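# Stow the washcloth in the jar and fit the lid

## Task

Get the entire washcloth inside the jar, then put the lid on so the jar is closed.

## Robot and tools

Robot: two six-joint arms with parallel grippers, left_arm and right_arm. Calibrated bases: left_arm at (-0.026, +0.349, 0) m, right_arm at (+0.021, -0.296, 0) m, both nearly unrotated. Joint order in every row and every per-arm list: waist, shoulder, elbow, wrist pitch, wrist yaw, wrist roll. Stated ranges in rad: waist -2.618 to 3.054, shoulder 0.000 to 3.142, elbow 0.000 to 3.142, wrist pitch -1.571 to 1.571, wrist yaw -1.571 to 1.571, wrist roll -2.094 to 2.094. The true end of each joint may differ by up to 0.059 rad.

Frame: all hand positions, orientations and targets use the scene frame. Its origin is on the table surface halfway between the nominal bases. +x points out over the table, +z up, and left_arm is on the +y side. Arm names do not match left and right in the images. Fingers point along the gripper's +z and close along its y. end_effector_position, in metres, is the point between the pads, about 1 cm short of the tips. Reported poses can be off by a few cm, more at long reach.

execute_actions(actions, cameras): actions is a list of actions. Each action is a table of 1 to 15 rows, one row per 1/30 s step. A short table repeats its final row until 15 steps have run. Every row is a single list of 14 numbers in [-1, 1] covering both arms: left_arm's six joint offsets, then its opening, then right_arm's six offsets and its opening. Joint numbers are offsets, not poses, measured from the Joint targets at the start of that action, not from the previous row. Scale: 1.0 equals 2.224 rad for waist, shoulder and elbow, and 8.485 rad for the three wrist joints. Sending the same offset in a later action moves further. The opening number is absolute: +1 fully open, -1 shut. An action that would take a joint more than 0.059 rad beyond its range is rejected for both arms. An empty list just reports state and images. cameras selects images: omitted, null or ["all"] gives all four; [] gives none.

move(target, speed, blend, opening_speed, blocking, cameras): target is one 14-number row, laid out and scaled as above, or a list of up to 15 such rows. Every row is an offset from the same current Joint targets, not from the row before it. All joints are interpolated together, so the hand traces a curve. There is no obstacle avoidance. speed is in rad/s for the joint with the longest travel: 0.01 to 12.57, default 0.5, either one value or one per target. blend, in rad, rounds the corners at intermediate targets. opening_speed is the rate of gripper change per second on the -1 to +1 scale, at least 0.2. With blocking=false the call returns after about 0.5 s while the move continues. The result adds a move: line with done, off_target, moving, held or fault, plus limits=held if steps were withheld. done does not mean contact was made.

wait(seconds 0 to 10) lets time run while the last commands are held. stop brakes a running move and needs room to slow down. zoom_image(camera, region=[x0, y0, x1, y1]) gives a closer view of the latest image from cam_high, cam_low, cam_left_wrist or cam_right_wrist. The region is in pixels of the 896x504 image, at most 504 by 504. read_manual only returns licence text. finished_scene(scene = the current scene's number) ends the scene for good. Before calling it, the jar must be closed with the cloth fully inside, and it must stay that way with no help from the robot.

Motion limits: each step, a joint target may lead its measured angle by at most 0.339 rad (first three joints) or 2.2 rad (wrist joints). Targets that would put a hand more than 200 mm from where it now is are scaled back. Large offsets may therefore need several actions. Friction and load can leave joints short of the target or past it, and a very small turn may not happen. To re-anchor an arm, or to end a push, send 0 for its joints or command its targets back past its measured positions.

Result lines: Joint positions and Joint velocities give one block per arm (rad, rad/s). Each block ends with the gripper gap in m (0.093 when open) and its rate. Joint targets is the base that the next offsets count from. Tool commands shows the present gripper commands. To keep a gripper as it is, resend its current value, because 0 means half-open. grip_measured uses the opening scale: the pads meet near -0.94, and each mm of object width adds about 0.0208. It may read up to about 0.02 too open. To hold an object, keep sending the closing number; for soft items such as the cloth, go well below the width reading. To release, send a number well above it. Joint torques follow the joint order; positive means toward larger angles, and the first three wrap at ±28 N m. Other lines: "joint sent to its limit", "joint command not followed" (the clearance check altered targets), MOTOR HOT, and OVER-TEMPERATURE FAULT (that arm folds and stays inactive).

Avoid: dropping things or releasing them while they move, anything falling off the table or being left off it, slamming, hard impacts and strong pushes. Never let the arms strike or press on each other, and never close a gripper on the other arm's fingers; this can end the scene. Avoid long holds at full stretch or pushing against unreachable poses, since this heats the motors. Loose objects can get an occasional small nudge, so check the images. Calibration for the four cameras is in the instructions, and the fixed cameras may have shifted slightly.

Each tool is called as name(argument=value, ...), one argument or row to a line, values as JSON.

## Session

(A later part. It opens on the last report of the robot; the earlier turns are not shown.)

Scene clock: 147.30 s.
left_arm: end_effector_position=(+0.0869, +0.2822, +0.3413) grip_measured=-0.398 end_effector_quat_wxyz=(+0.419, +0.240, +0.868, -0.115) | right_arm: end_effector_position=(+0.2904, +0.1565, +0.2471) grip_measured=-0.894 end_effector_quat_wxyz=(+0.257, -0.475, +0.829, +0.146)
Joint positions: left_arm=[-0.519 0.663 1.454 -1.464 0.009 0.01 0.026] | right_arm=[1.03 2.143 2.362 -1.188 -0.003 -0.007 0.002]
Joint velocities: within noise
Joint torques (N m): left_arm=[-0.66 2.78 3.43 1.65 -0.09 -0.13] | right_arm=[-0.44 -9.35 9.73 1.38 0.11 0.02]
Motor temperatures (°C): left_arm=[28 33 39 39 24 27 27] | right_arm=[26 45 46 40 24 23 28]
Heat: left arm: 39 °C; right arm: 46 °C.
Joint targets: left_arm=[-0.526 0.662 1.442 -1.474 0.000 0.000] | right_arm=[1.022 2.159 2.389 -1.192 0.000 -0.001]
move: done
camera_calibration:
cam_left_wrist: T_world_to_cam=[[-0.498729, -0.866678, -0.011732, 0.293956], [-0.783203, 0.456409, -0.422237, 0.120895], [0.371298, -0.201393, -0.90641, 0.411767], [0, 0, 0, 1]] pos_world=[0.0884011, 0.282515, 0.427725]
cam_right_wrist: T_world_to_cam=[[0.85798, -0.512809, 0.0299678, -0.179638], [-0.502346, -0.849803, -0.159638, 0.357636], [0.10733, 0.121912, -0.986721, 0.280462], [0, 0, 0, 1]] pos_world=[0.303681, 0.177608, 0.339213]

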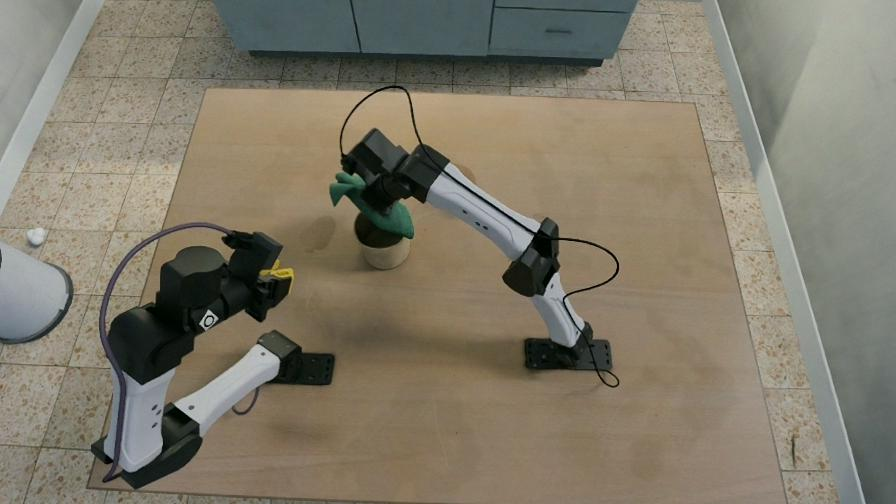

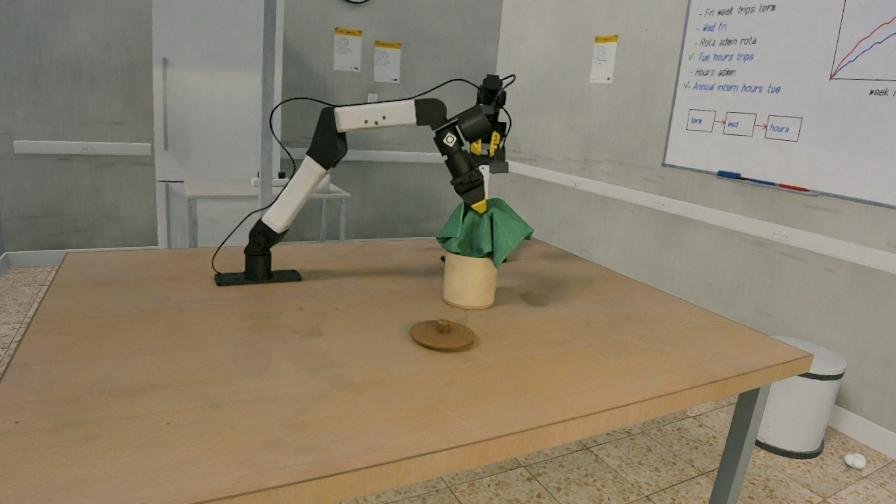

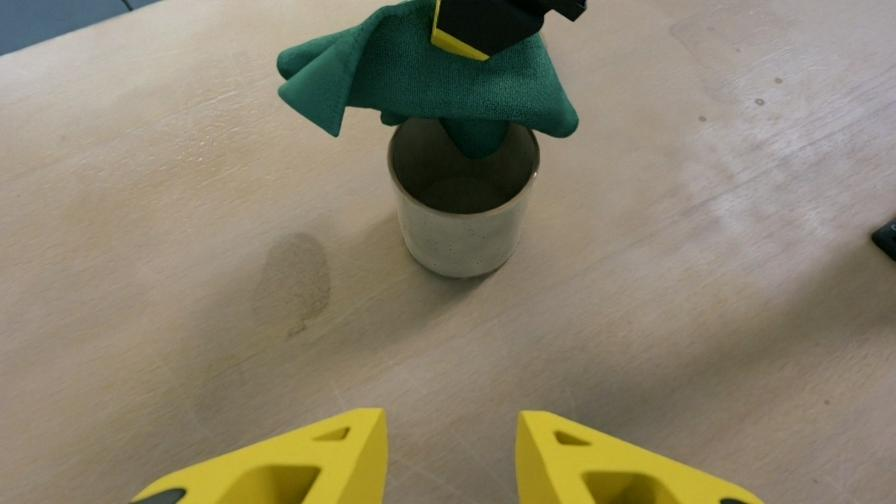

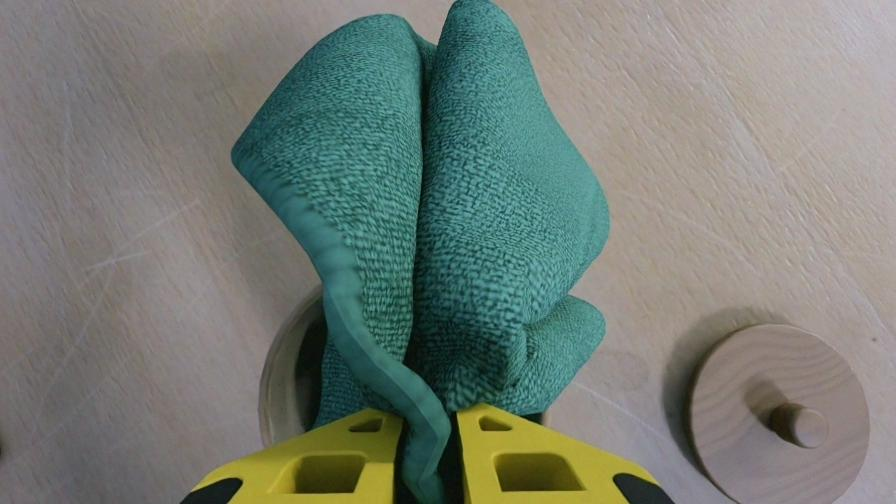

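zoom_image(
  camera="cam_low",
  region=[410, 150, 570, 320],
)

zoom_image(
  camera="cam_high",
  region=[310, 110, 450, 290],
)

Scaled by 2.965.

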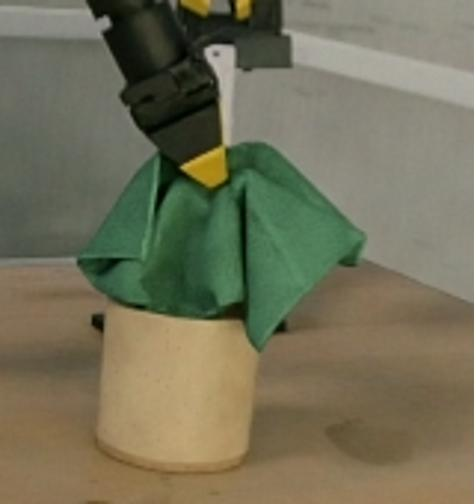

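Scaled by 2.800.

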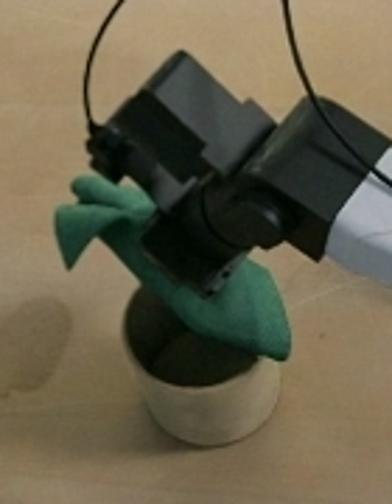

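move(
  target=[
    [0, 0, 0, 0, 0, 0, -0.4, 0.0112, -0.0863, -0.04, 0.0026, 0, 0, -1.0],
    [0, 0, 0, 0, 0, 0, -0.4, 0.0112, -0.103, -0.0769, -0.0153, 0, 0, -1.0],
  ],
  speed=[0.25, 0.2],
  blend=[0.03, 0],
)

Scene clock: 157.93 s.
left_arm: end_effector_position=(+0.0869, +0.2822, +0.3413) grip_measured=-0.398 end_effector_quat_wxyz=(+0.419, +0.240, +0.868, -0.115) | right_arm: end_effector_position=(+0.2542, +0.1050, +0.2623) grip_measured=-0.894 end_effector_quat_wxyz=(+0.216, -0.485, +0.838, +0.124)
Joint positions: left_arm=[-0.519 0.663 1.454 -1.464 0.009 0.01 0.026] | right_arm=[1.04 1.976 2.225 -1.317 -0.003 -0.007 0.002]
Joint velocities: within noise
Joint torques (N m): left_arm=[-0.72 2.71 3.52 1.65 -0.1 -0.15] | right_arm=[0.77 -13.24 6.11 1.22 0.11 0.03]
Motor temperatures (°C): left_arm=[28 33 39 39 24 27 27] | right_arm=[26 48 47 39 24 23 28]
Heat: left arm: 39 °C; right arm: 48 °C.
Joint targets: left_arm=[-0.526 0.662 1.442 -1.474 0.000 0.000] | right_arm=[1.047 1.929 2.218 -1.322 0.000 -0.001]
move: off_target (right_arm); right_arm: the shoulder is farthest, 0.046 rad from its target
camera_calibration:
cam_left_wrist: T_world_to_cam=[[-0.498729, -0.866678, -0.011732, 0.293956], [-0.783203, 0.456409, -0.422237, 0.120895], [0.371298, -0.201393, -0.90641, 0.411767], [0, 0, 0, 1]] pos_world=[0.0884011, 0.282515, 0.427725]
cam_right_wrist: T_world_to_cam=[[0.864311, -0.502079, 0.0297223, -0.178203], [-0.499708, -0.863932, -0.0625584, 0.27356], [0.0570874, 0.0392174, -0.997599, 0.329981], [0, 0, 0, 1]] pos_world=[0.271885, 0.133924, 0.351599]

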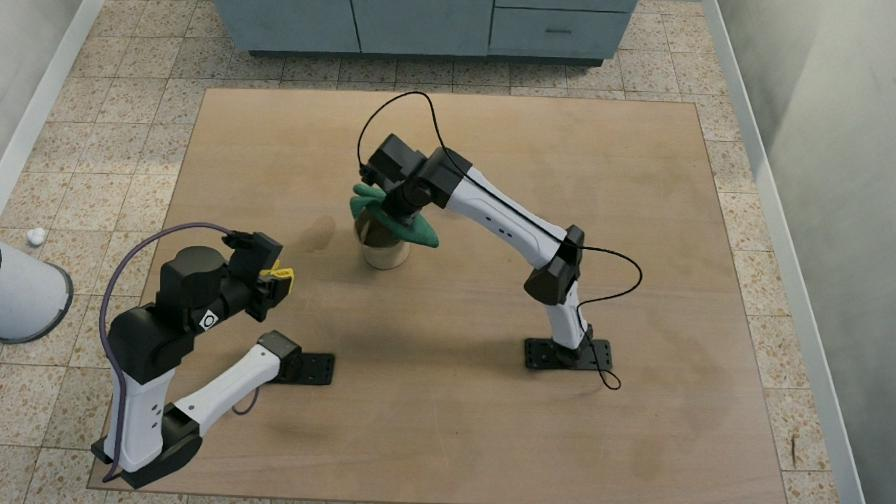

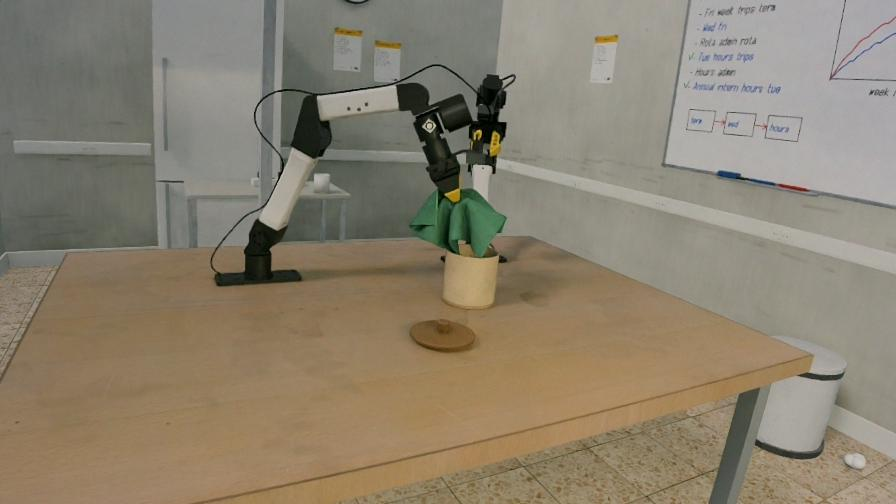

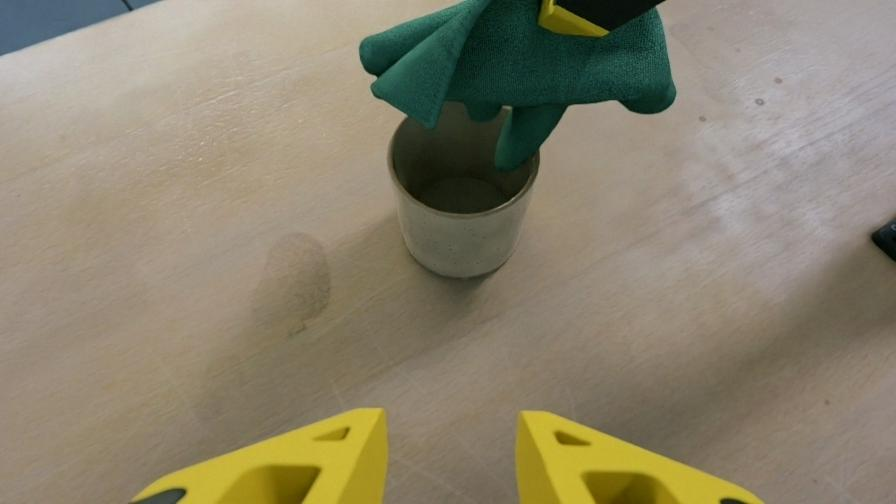

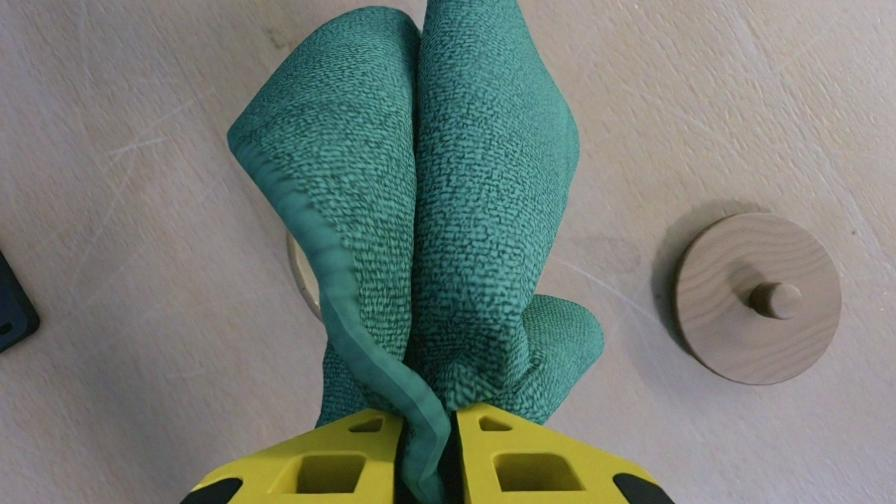

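zoom_image(
  camera="cam_low",
  region=[390, 150, 550, 320],
)

zoom_image(
  camera="cam_high",
  region=[320, 110, 460, 290],
)

Scaled by 2.965.

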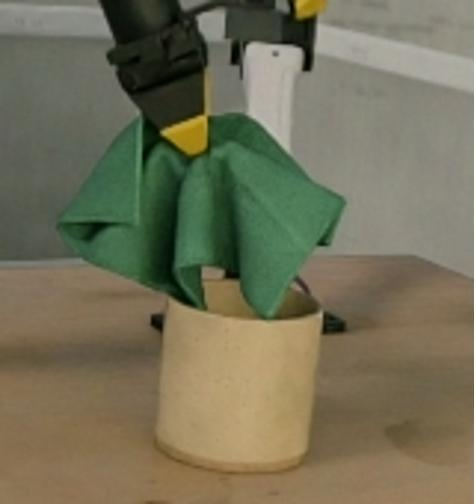

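Scaled by 2.800.

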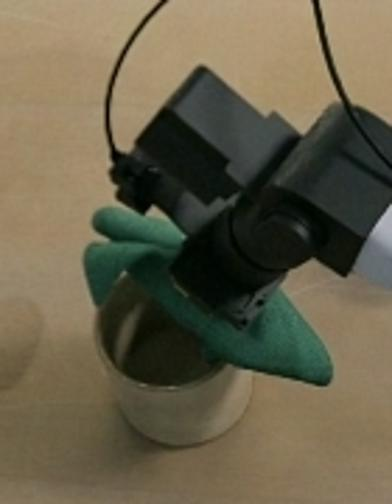

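move(
  target=[0, 0, 0, 0, 0, 0, -0.4, 0, 0.0998, -0.0126, -0.0132, 0, 0, -1.0],
  speed=0.2,
)

Scene clock: 162.07 s.
left_arm: end_effector_position=(+0.0869, +0.2822, +0.3413) grip_measured=-0.398 end_effector_quat_wxyz=(+0.419, +0.240, +0.868, -0.115) | right_arm: end_effector_position=(+0.2486, +0.0953, +0.1749) grip_measured=-0.894 end_effector_quat_wxyz=(+0.091, -0.498, +0.861, +0.053)
Joint positions: left_arm=[-0.519 0.663 1.454 -1.464 0.009 0.01 0.026] | right_arm=[1.04 2.134 2.196 -1.423 -0.003 -0.007 0.002]
Joint velocities: within noise
Joint torques (N m): left_arm=[-0.68 2.76 3.47 1.64 -0.11 -0.13] | right_arm=[0.84 -8.87 6.06 0.63 0.13 0.02]
Motor temperatures (°C): left_arm=[28 33 39 39 24 27 27] | right_arm=[26 49 46 39 24 23 29]
Heat: left arm: 39 °C; right arm: 49 °C.
Joint targets: left_arm=[-0.526 0.662 1.442 -1.474 0.000 0.000] | right_arm=[1.047 2.151 2.190 -1.434 0.000 -0.001]
move: done
camera_calibration:
cam_left_wrist: T_world_to_cam=[[-0.498729, -0.866678, -0.011732, 0.293956], [-0.783203, 0.456409, -0.422237, 0.120895], [0.371298, -0.201393, -0.90641, 0.411767], [0, 0, 0, 1]] pos_world=[0.0884011, 0.282515, 0.427725]
cam_right_wrist: T_world_to_cam=[[0.868609, -0.494718, 0.0277871, -0.176995], [-0.487375, -0.842915, 0.227946, 0.20101], [-0.0893465, -0.211539, -0.973277, 0.299613], [0, 0, 0, 1]] pos_world=[0.278477, 0.145251, 0.250705]

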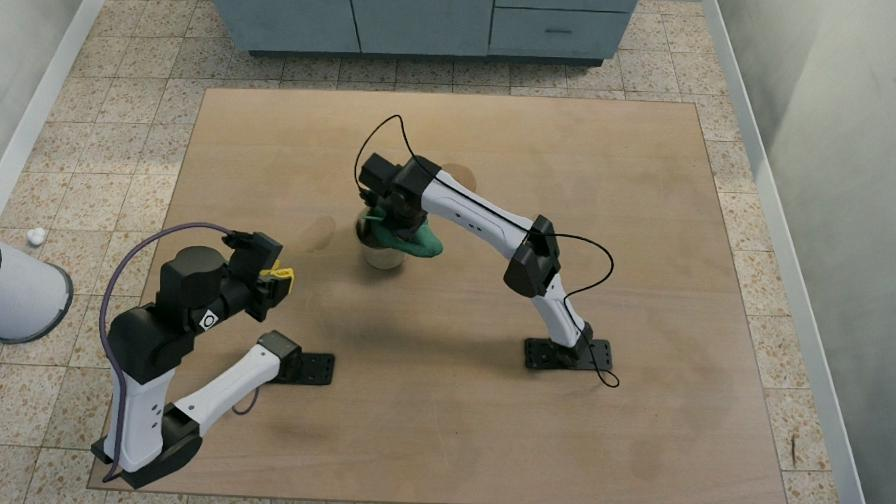

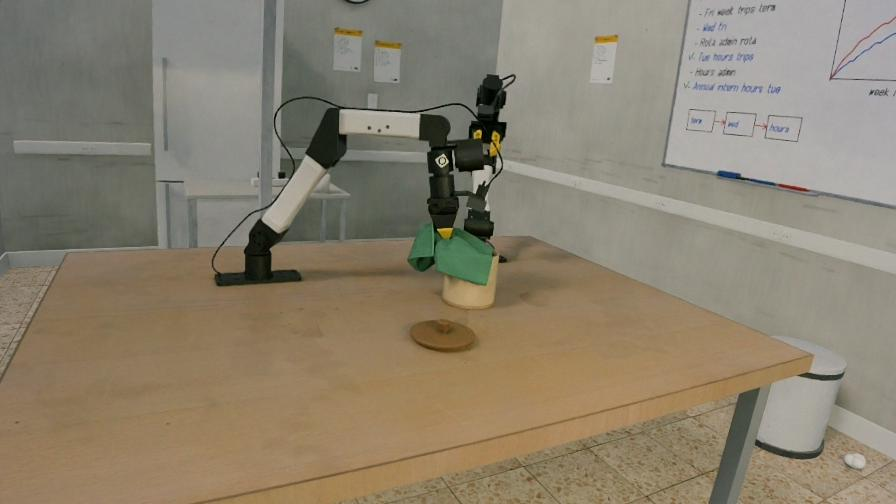

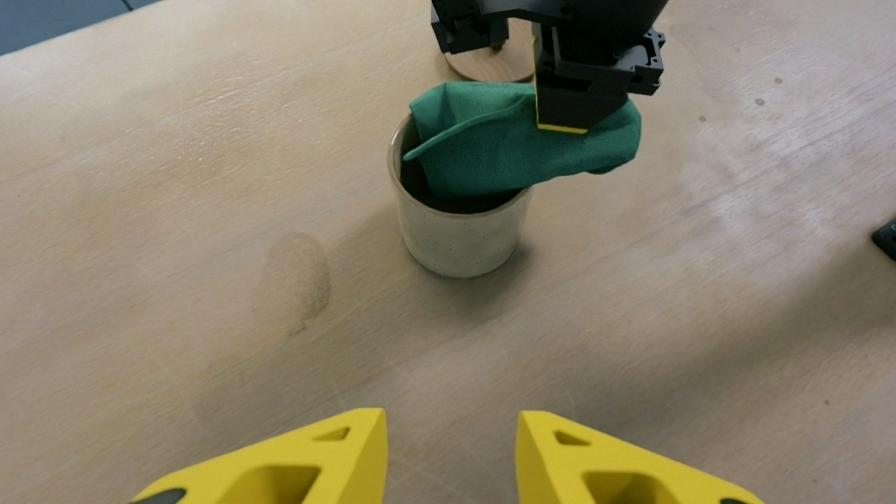

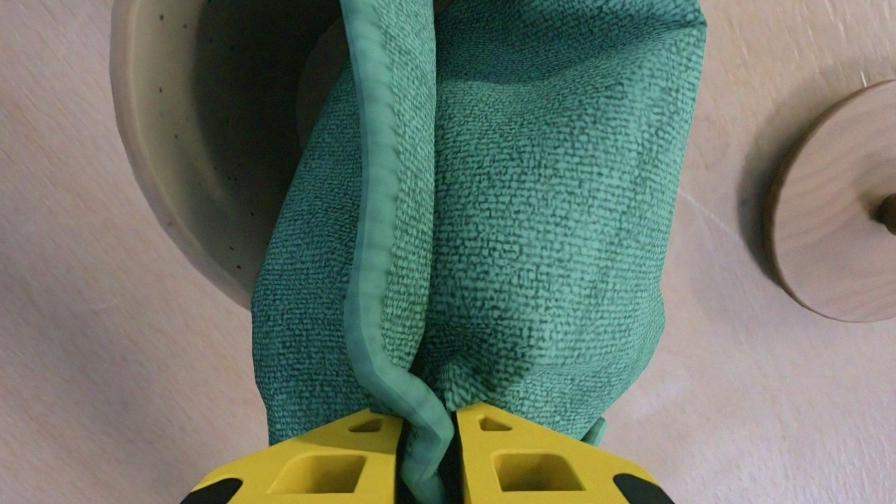

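zoom_image(
  camera="cam_low",
  region=[390, 180, 540, 320],
)

zoom_image(
  camera="cam_left_wrist",
  region=[360, 40, 680, 290],
)

Scaled by 3.360.

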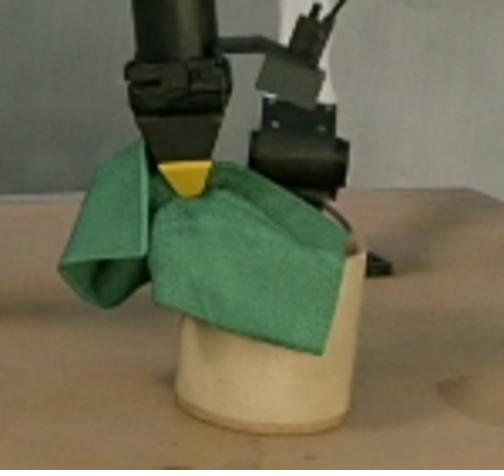

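Scaled by 1.575.

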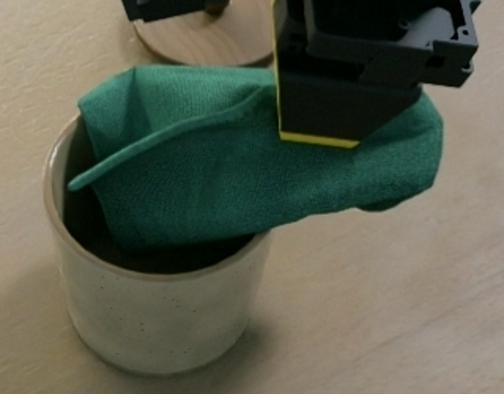

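zoom_image(
  camera="cam_right_wrist",
  region=[80, 0, 480, 340],
)

Scaled by 1.260.

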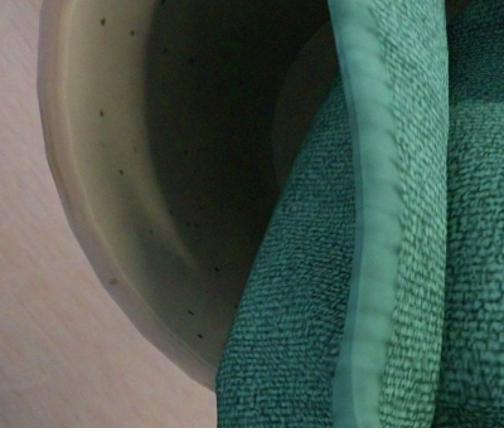

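move(
  target=[
    [0, 0, 0, 0, 0, 0, -0.4, 0, -0.0427, 0.0769, -0.0059, 0, 0, -1.0],
    [0, 0, 0, 0, 0, 0, -0.4, 0.0364, -0.0427, 0.0769, -0.0059, 0, 0, -1.0],
  ],
  speed=[0.25, 0.15],
  blend=[0.02, 0],
)

Scene clock: 176.13 s.
left_arm: end_effector_position=(+0.0869, +0.2822, +0.3413) grip_measured=-0.398 end_effector_quat_wxyz=(+0.419, +0.240, +0.868, -0.115) | right_arm: end_effector_position=(+0.2159, +0.1162, +0.2309) grip_measured=-0.894 end_effector_quat_wxyz=(+0.142, -0.530, +0.831, +0.091)
Joint positions: left_arm=[-0.519 0.663 1.454 -1.464 0.009 0.01 0.026] | right_arm=[1.125 2.095 2.339 -1.477 -0.003 -0.007 0.002]
Joint velocities: left_arm=[-0.007 -0.002 0.007 -0.007 -0.183 -0.007 0] | right_arm=[within noise]
Joint torques (N m): left_arm=[-0.68 2.8 3.49 1.64 -0.11 -0.14] | right_arm=[0.61 -13.22 8.65 0.9 0.12 0.02]
Motor temperatures (°C): left_arm=[28 33 39 39 24 27 27] | right_arm=[26 49 44 37 24 23 29]
Heat: left arm: 39 °C; right arm: 49 °C.
Joint targets: left_arm=[-0.526 0.662 1.442 -1.474 0.000 0.000] | right_arm=[1.128 2.056 2.361 -1.484 0.000 -0.001]
move: off_target (right_arm); right_arm: the shoulder is farthest, 0.039 rad from its target
camera_calibration:
cam_left_wrist: T_world_to_cam=[[-0.498729, -0.866678, -0.011732, 0.293956], [-0.783203, 0.456409, -0.422237, 0.120895], [0.371298, -0.201393, -0.90641, 0.411767], [0, 0, 0, 1]] pos_world=[0.0884011, 0.282515, 0.427725]
cam_right_wrist: T_world_to_cam=[[0.905922, -0.422452, 0.0289808, -0.156631], [-0.423098, -0.900284, 0.102362, 0.211662], [-0.017152, -0.104993, -0.994325, 0.332453], [0, 0, 0, 1]] pos_world=[0.237151, 0.159292, 0.31344]

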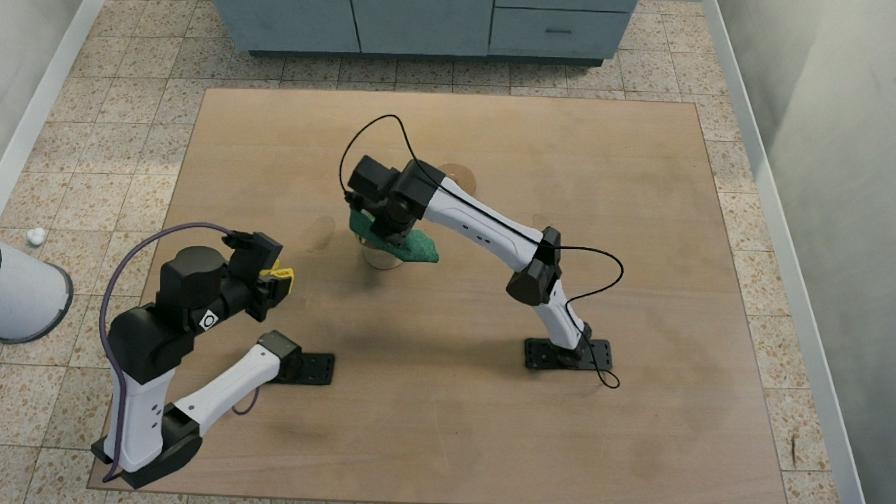

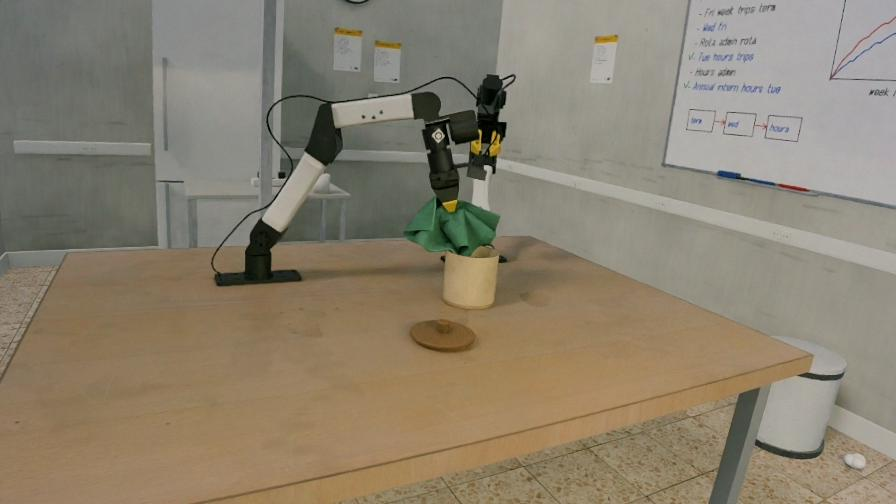

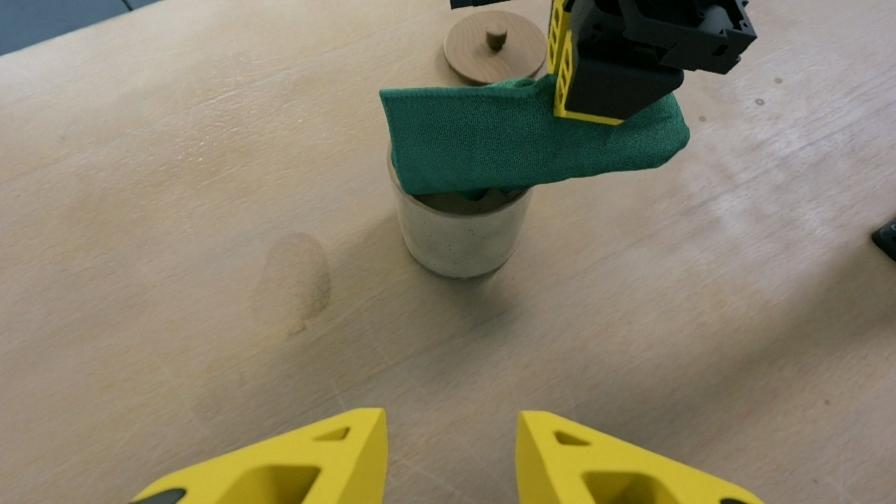

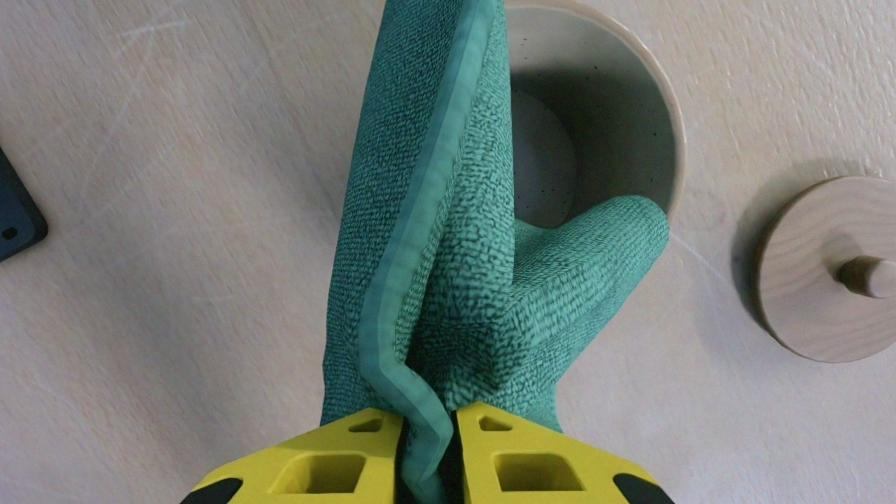

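move(
  target=[0, 0, 0, 0, 0, 0, -0.4, -0.013, 0.0292, -0.107, 0.0132, 0, 0, -1.0],
  speed=0.2,
)

Scene clock: 180.90 s.
left_arm: end_effector_position=(+0.0869, +0.2822, +0.3413) grip_measured=-0.398 end_effector_quat_wxyz=(+0.419, +0.240, +0.868, -0.115) | right_arm: end_effector_position=(+0.2193, +0.1046, +0.1714) grip_measured=-0.894 end_effector_quat_wxyz=(+0.088, -0.527, +0.844, +0.056)
Joint positions: left_arm=[-0.519 0.663 1.454 -1.464 0.009 0.01 0.026] | right_arm=[1.107 2.101 2.131 -1.393 -0.003 -0.007 0.002]
Joint velocities: within noise
Joint torques (N m): left_arm=[-0.64 2.76 3.47 1.66 -0.11 -0.14] | right_arm=[-0.25 -8.34 5.98 0.96 0.13 0.03]
Motor temperatures (°C): left_arm=[28 33 39 39 24 27 27] | right_arm=[26 49 45 37 24 23 29]
Heat: left arm: 39 °C; right arm: 49 °C.
Joint targets: left_arm=[-0.526 0.662 1.442 -1.474 0.000 0.000] | right_arm=[1.099 2.121 2.123 -1.372 0.000 -0.001]
move: done
camera_calibration:
cam_left_wrist: T_world_to_cam=[[-0.498729, -0.866678, -0.011732, 0.293956], [-0.783203, 0.456409, -0.422237, 0.120895], [0.371298, -0.201393, -0.90641, 0.411767], [0, 0, 0, 1]] pos_world=[0.0884011, 0.282515, 0.427725]
cam_right_wrist: T_world_to_cam=[[0.899841, -0.435331, 0.0278077, -0.159905], [-0.42953, -0.873123, 0.230565, 0.185358], [-0.0760925, -0.219416, -0.97266, 0.293309], [0, 0, 0, 1]] pos_world=[0.245825, 0.156585, 0.246999]

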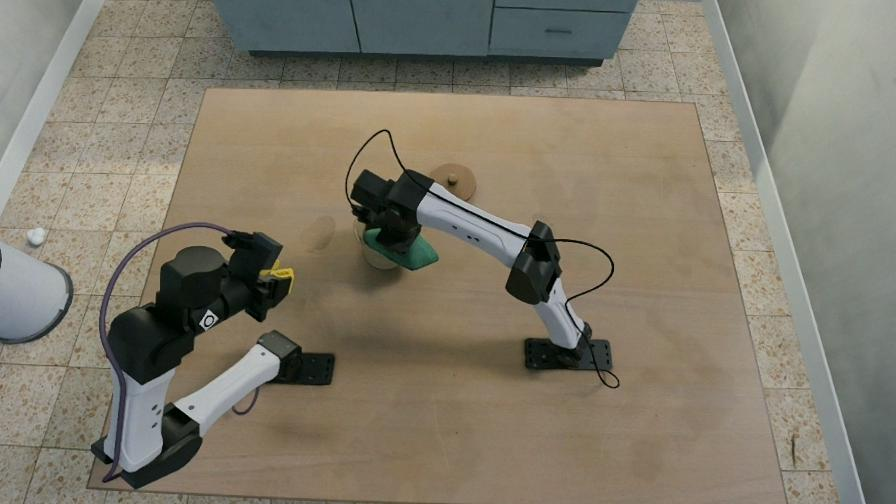

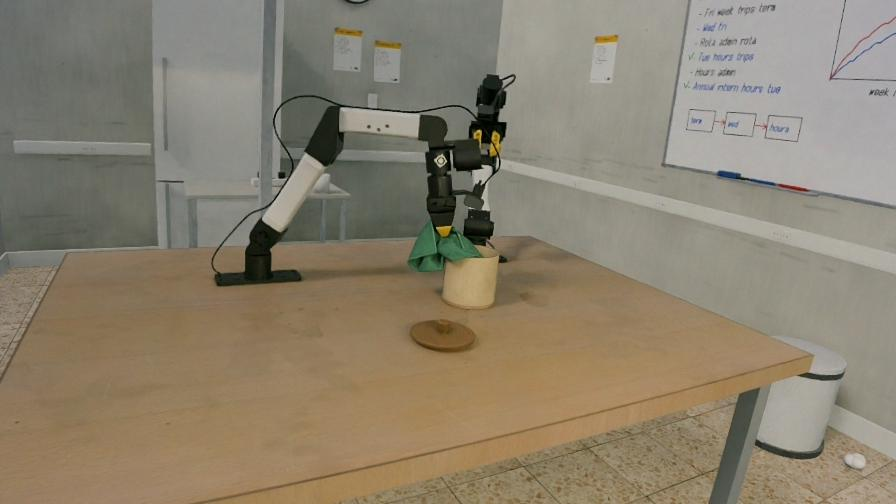

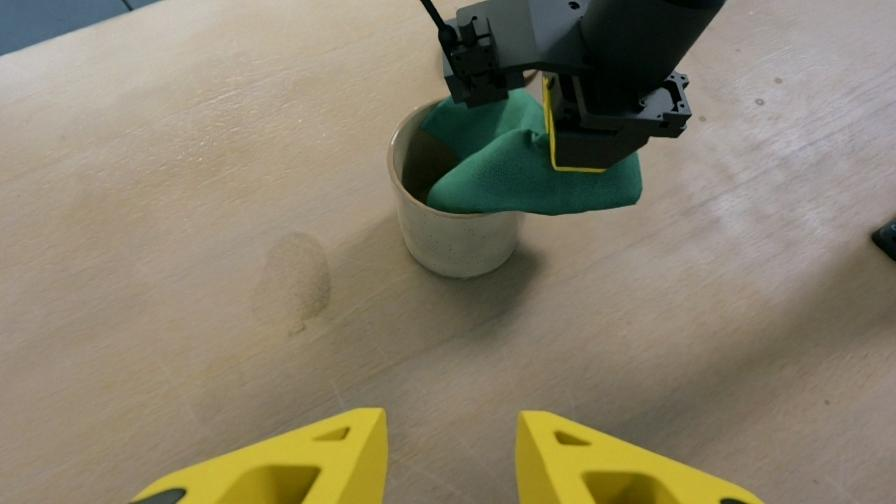

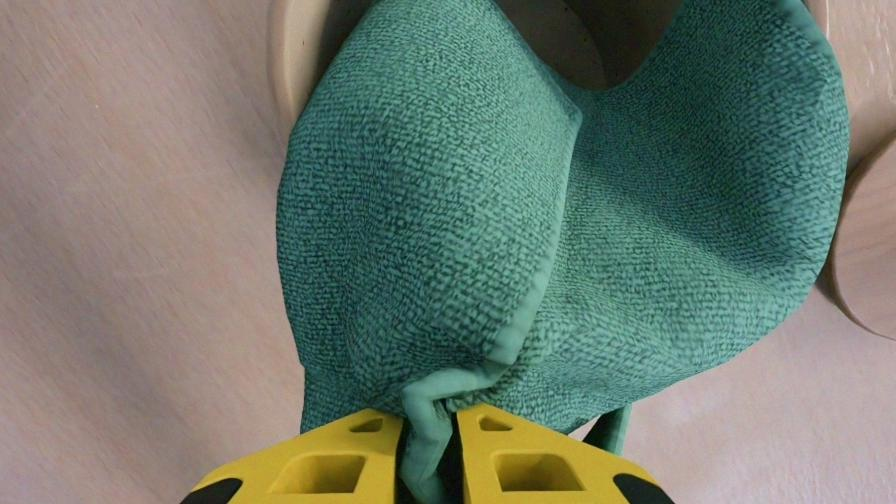

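zoom_image(
  camera="cam_low",
  region=[390, 180, 540, 320],
)

zoom_image(
  camera="cam_left_wrist",
  region=[360, 40, 680, 290],
)

Scaled by 3.360.

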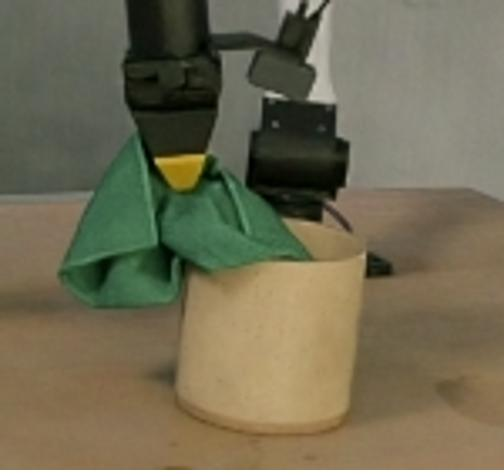

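Scaled by 1.575.

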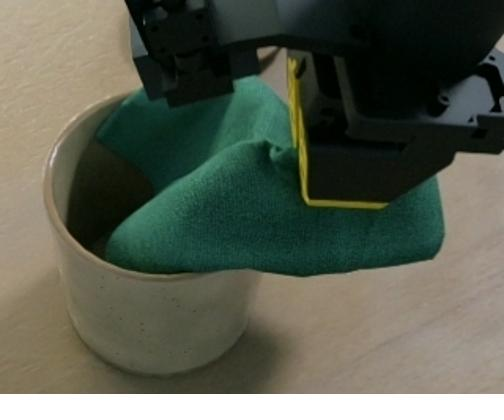

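move(
  target=[
    [0, 0, 0, 0, 0, 0, -0.4, -0.0135, 0.0728, 0.1169, -0.0045, 0, 0, -1.0],
    [0, 0, 0, 0, 0, 0, -0.4, -0.022, 0.0634, 0.0081, 0.0317, 0, 0, -1.0],
  ],
  speed=[0.25, 0.2],
  blend=[0.02, 0],
)

Scene clock: 194.97 s.
left_arm: end_effector_position=(+0.0869, +0.2822, +0.3413) grip_measured=-0.398 end_effector_quat_wxyz=(+0.419, +0.240, +0.868, -0.115) | right_arm: end_effector_position=(+0.2739, +0.1620, +0.1245) grip_measured=-0.895 end_effector_quat_wxyz=(+0.154, -0.502, +0.846, +0.091)
Joint positions: left_arm=[-0.519 0.663 1.454 -1.464 0.009 0.01 0.026] | right_arm=[1.062 2.258 2.153 -1.105 -0.003 -0.006 0.002]
Joint velocities: within noise
Joint torques (N m): left_arm=[-0.62 2.81 3.44 1.65 -0.1 -0.15] | right_arm=[-0.77 -11.3 6.08 1.05 0.12 0.02]
Motor temperatures (°C): left_arm=[28 33 38 39 24 27 27] | right_arm=[26 50 44 36 24 23 29]
Heat: left arm: 39 °C; right arm: 50 °C.
Joint targets: left_arm=[-0.526 0.662 1.442 -1.474 0.000 0.000] | right_arm=[1.050 2.262 2.141 -1.103 0.000 -0.001]
move: done
camera_calibration:
cam_left_wrist: T_world_to_cam=[[-0.498729, -0.866678, -0.011732, 0.293956], [-0.783203, 0.456409, -0.422237, 0.120895], [0.371298, -0.201393, -0.90641, 0.411767], [0, 0, 0, 1]] pos_world=[0.0884011, 0.282515, 0.427725]
cam_right_wrist: T_world_to_cam=[[0.877309, -0.47905, 0.0289724, -0.169689], [-0.479739, -0.873686, 0.0807623, 0.302185], [-0.0133764, -0.0847527, -0.996312, 0.228402], [0, 0, 0, 1]] pos_world=[0.296895, 0.202083, 0.20807]

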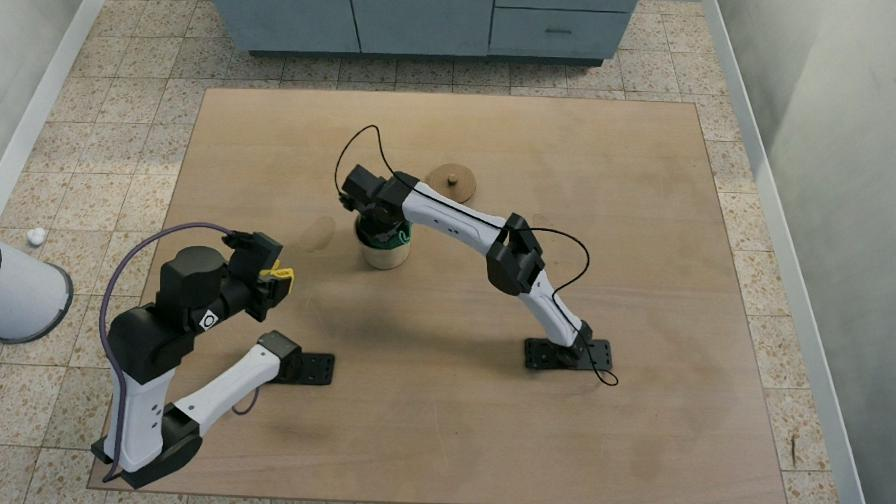

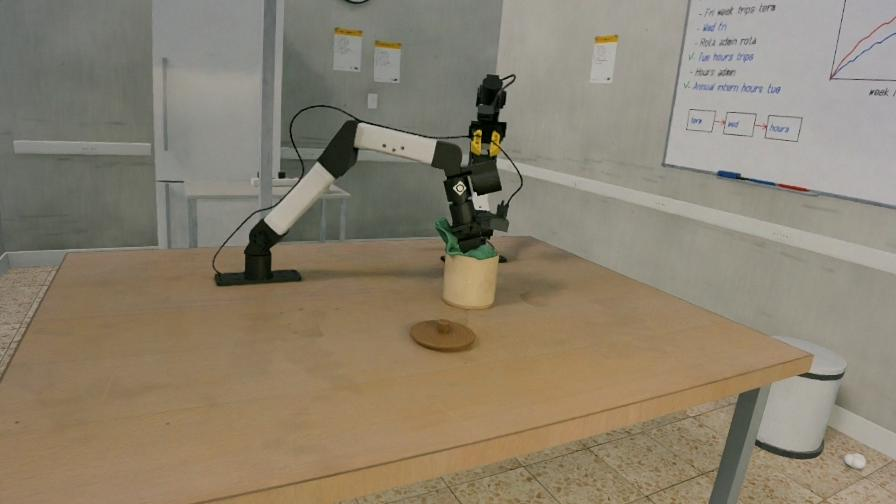

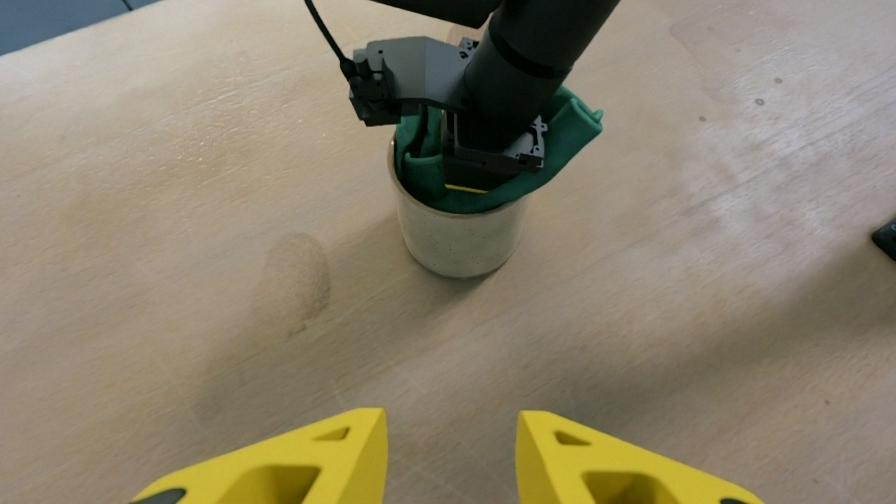

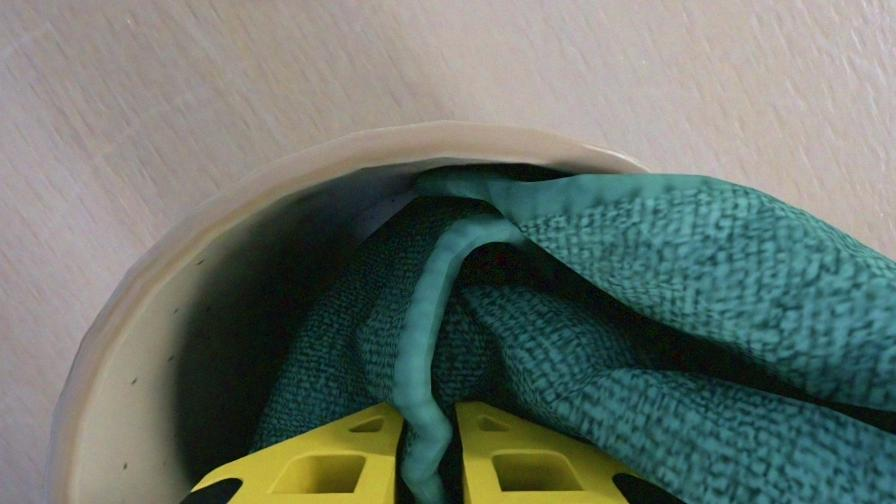

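execute_actions(
  actions=[],
)

Scene clock: 199.37 s.
left_arm: end_effector_position=(+0.0869, +0.2822, +0.3413) grip_measured=-0.398 end_effector_quat_wxyz=(+0.419, +0.240, +0.868, -0.115) | right_arm: end_effector_position=(+0.2739, +0.1621, +0.1245) grip_measured=-0.895 end_effector_quat_wxyz=(+0.154, -0.502, +0.846, +0.092)
Joint positions: left_arm=[-0.519 0.663 1.454 -1.464 0.009 0.01 0.026] | right_arm=[1.062 2.258 2.153 -1.105 -0.003 -0.006 0.002]
Joint velocities: within noise
Joint torques (N m): left_arm=[-0.69 2.8 3.44 1.66 -0.11 -0.13] | right_arm=[-0.76 -11.3 6.11 1.05 0.12 0.02]
Motor temperatures (°C): left_arm=[28 33 38 39 24 27 27] | right_arm=[26 51 44 36 24 23 29]
Heat: left arm: 39 °C; right arm: 51 °C.
Joint targets: left_arm=[-0.526 0.662 1.442 -1.474 0.000 0.000] | right_arm=[1.050 2.262 2.141 -1.103 0.000 -0.001]
Tool commands: left_gripper/opening=-0.4 right_gripper/opening=-1.0
camera_calibration:
cam_left_wrist: T_world_to_cam=[[-0.498729, -0.866678, -0.011732, 0.293956], [-0.783203, 0.456409, -0.422237, 0.120895], [0.371298, -0.201393, -0.90641, 0.411767], [0, 0, 0, 1]] pos_world=[0.0884011, 0.282515, 0.427725]
cam_right_wrist: T_world_to_cam=[[0.877262, -0.479138, 0.0289643, -0.169608], [-0.479831, -0.873677, 0.0803171, 0.302388], [-0.0131775, -0.0843571, -0.996348, 0.228279], [0, 0, 0, 1]] pos_world=[0.296894, 0.202181, 0.208071]

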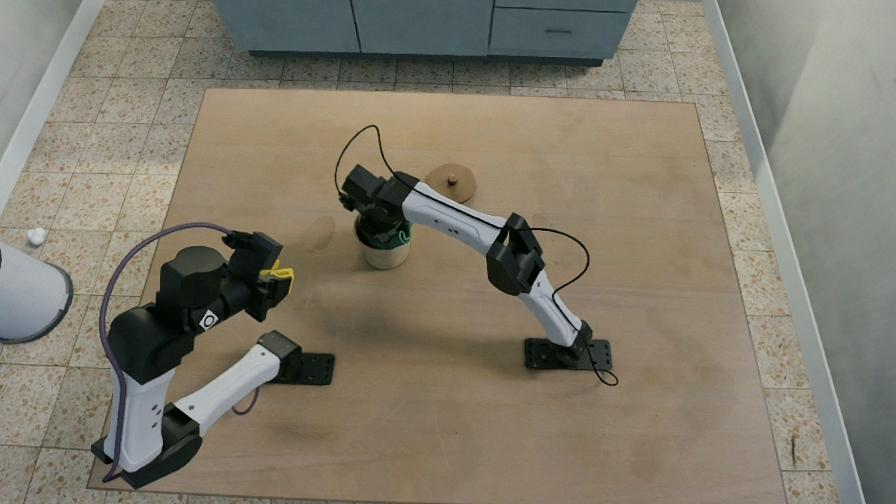

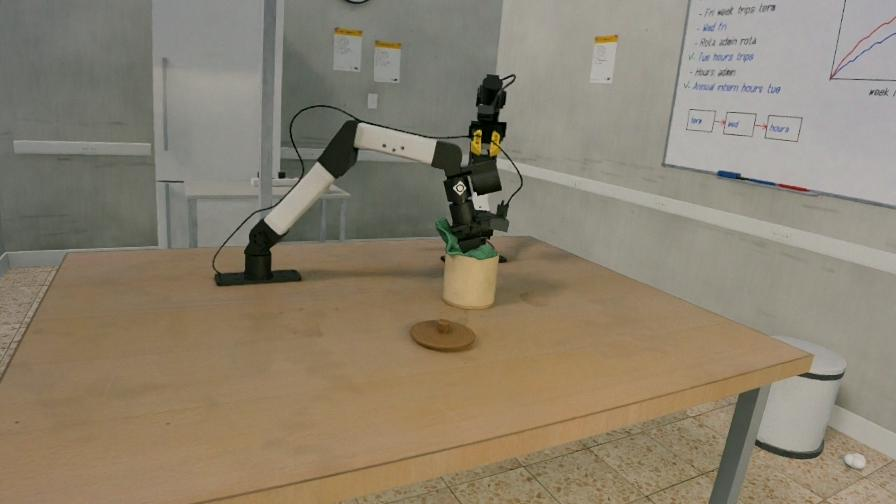

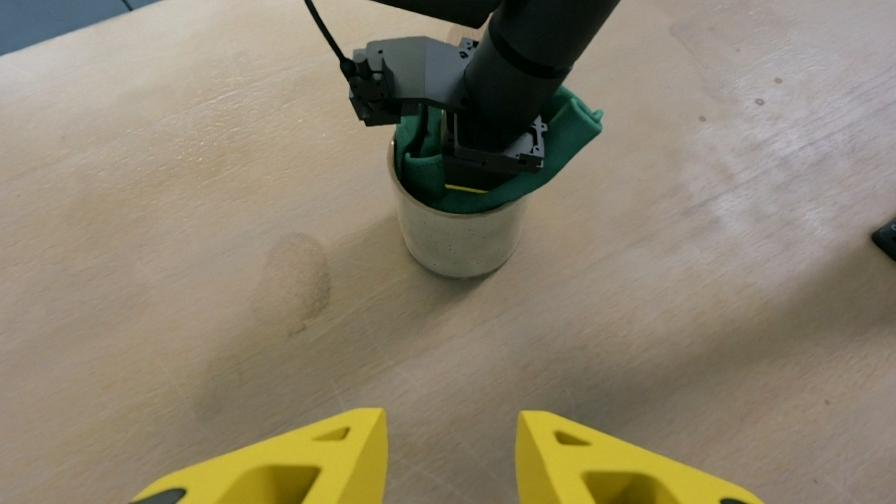

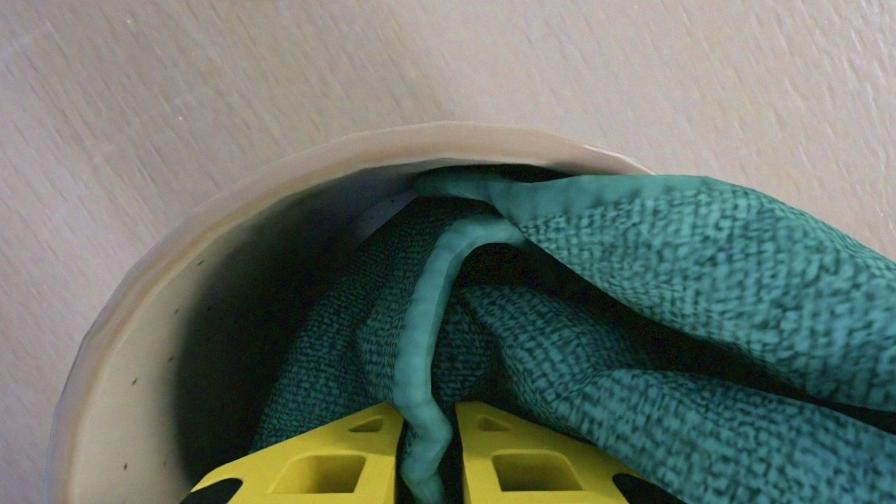

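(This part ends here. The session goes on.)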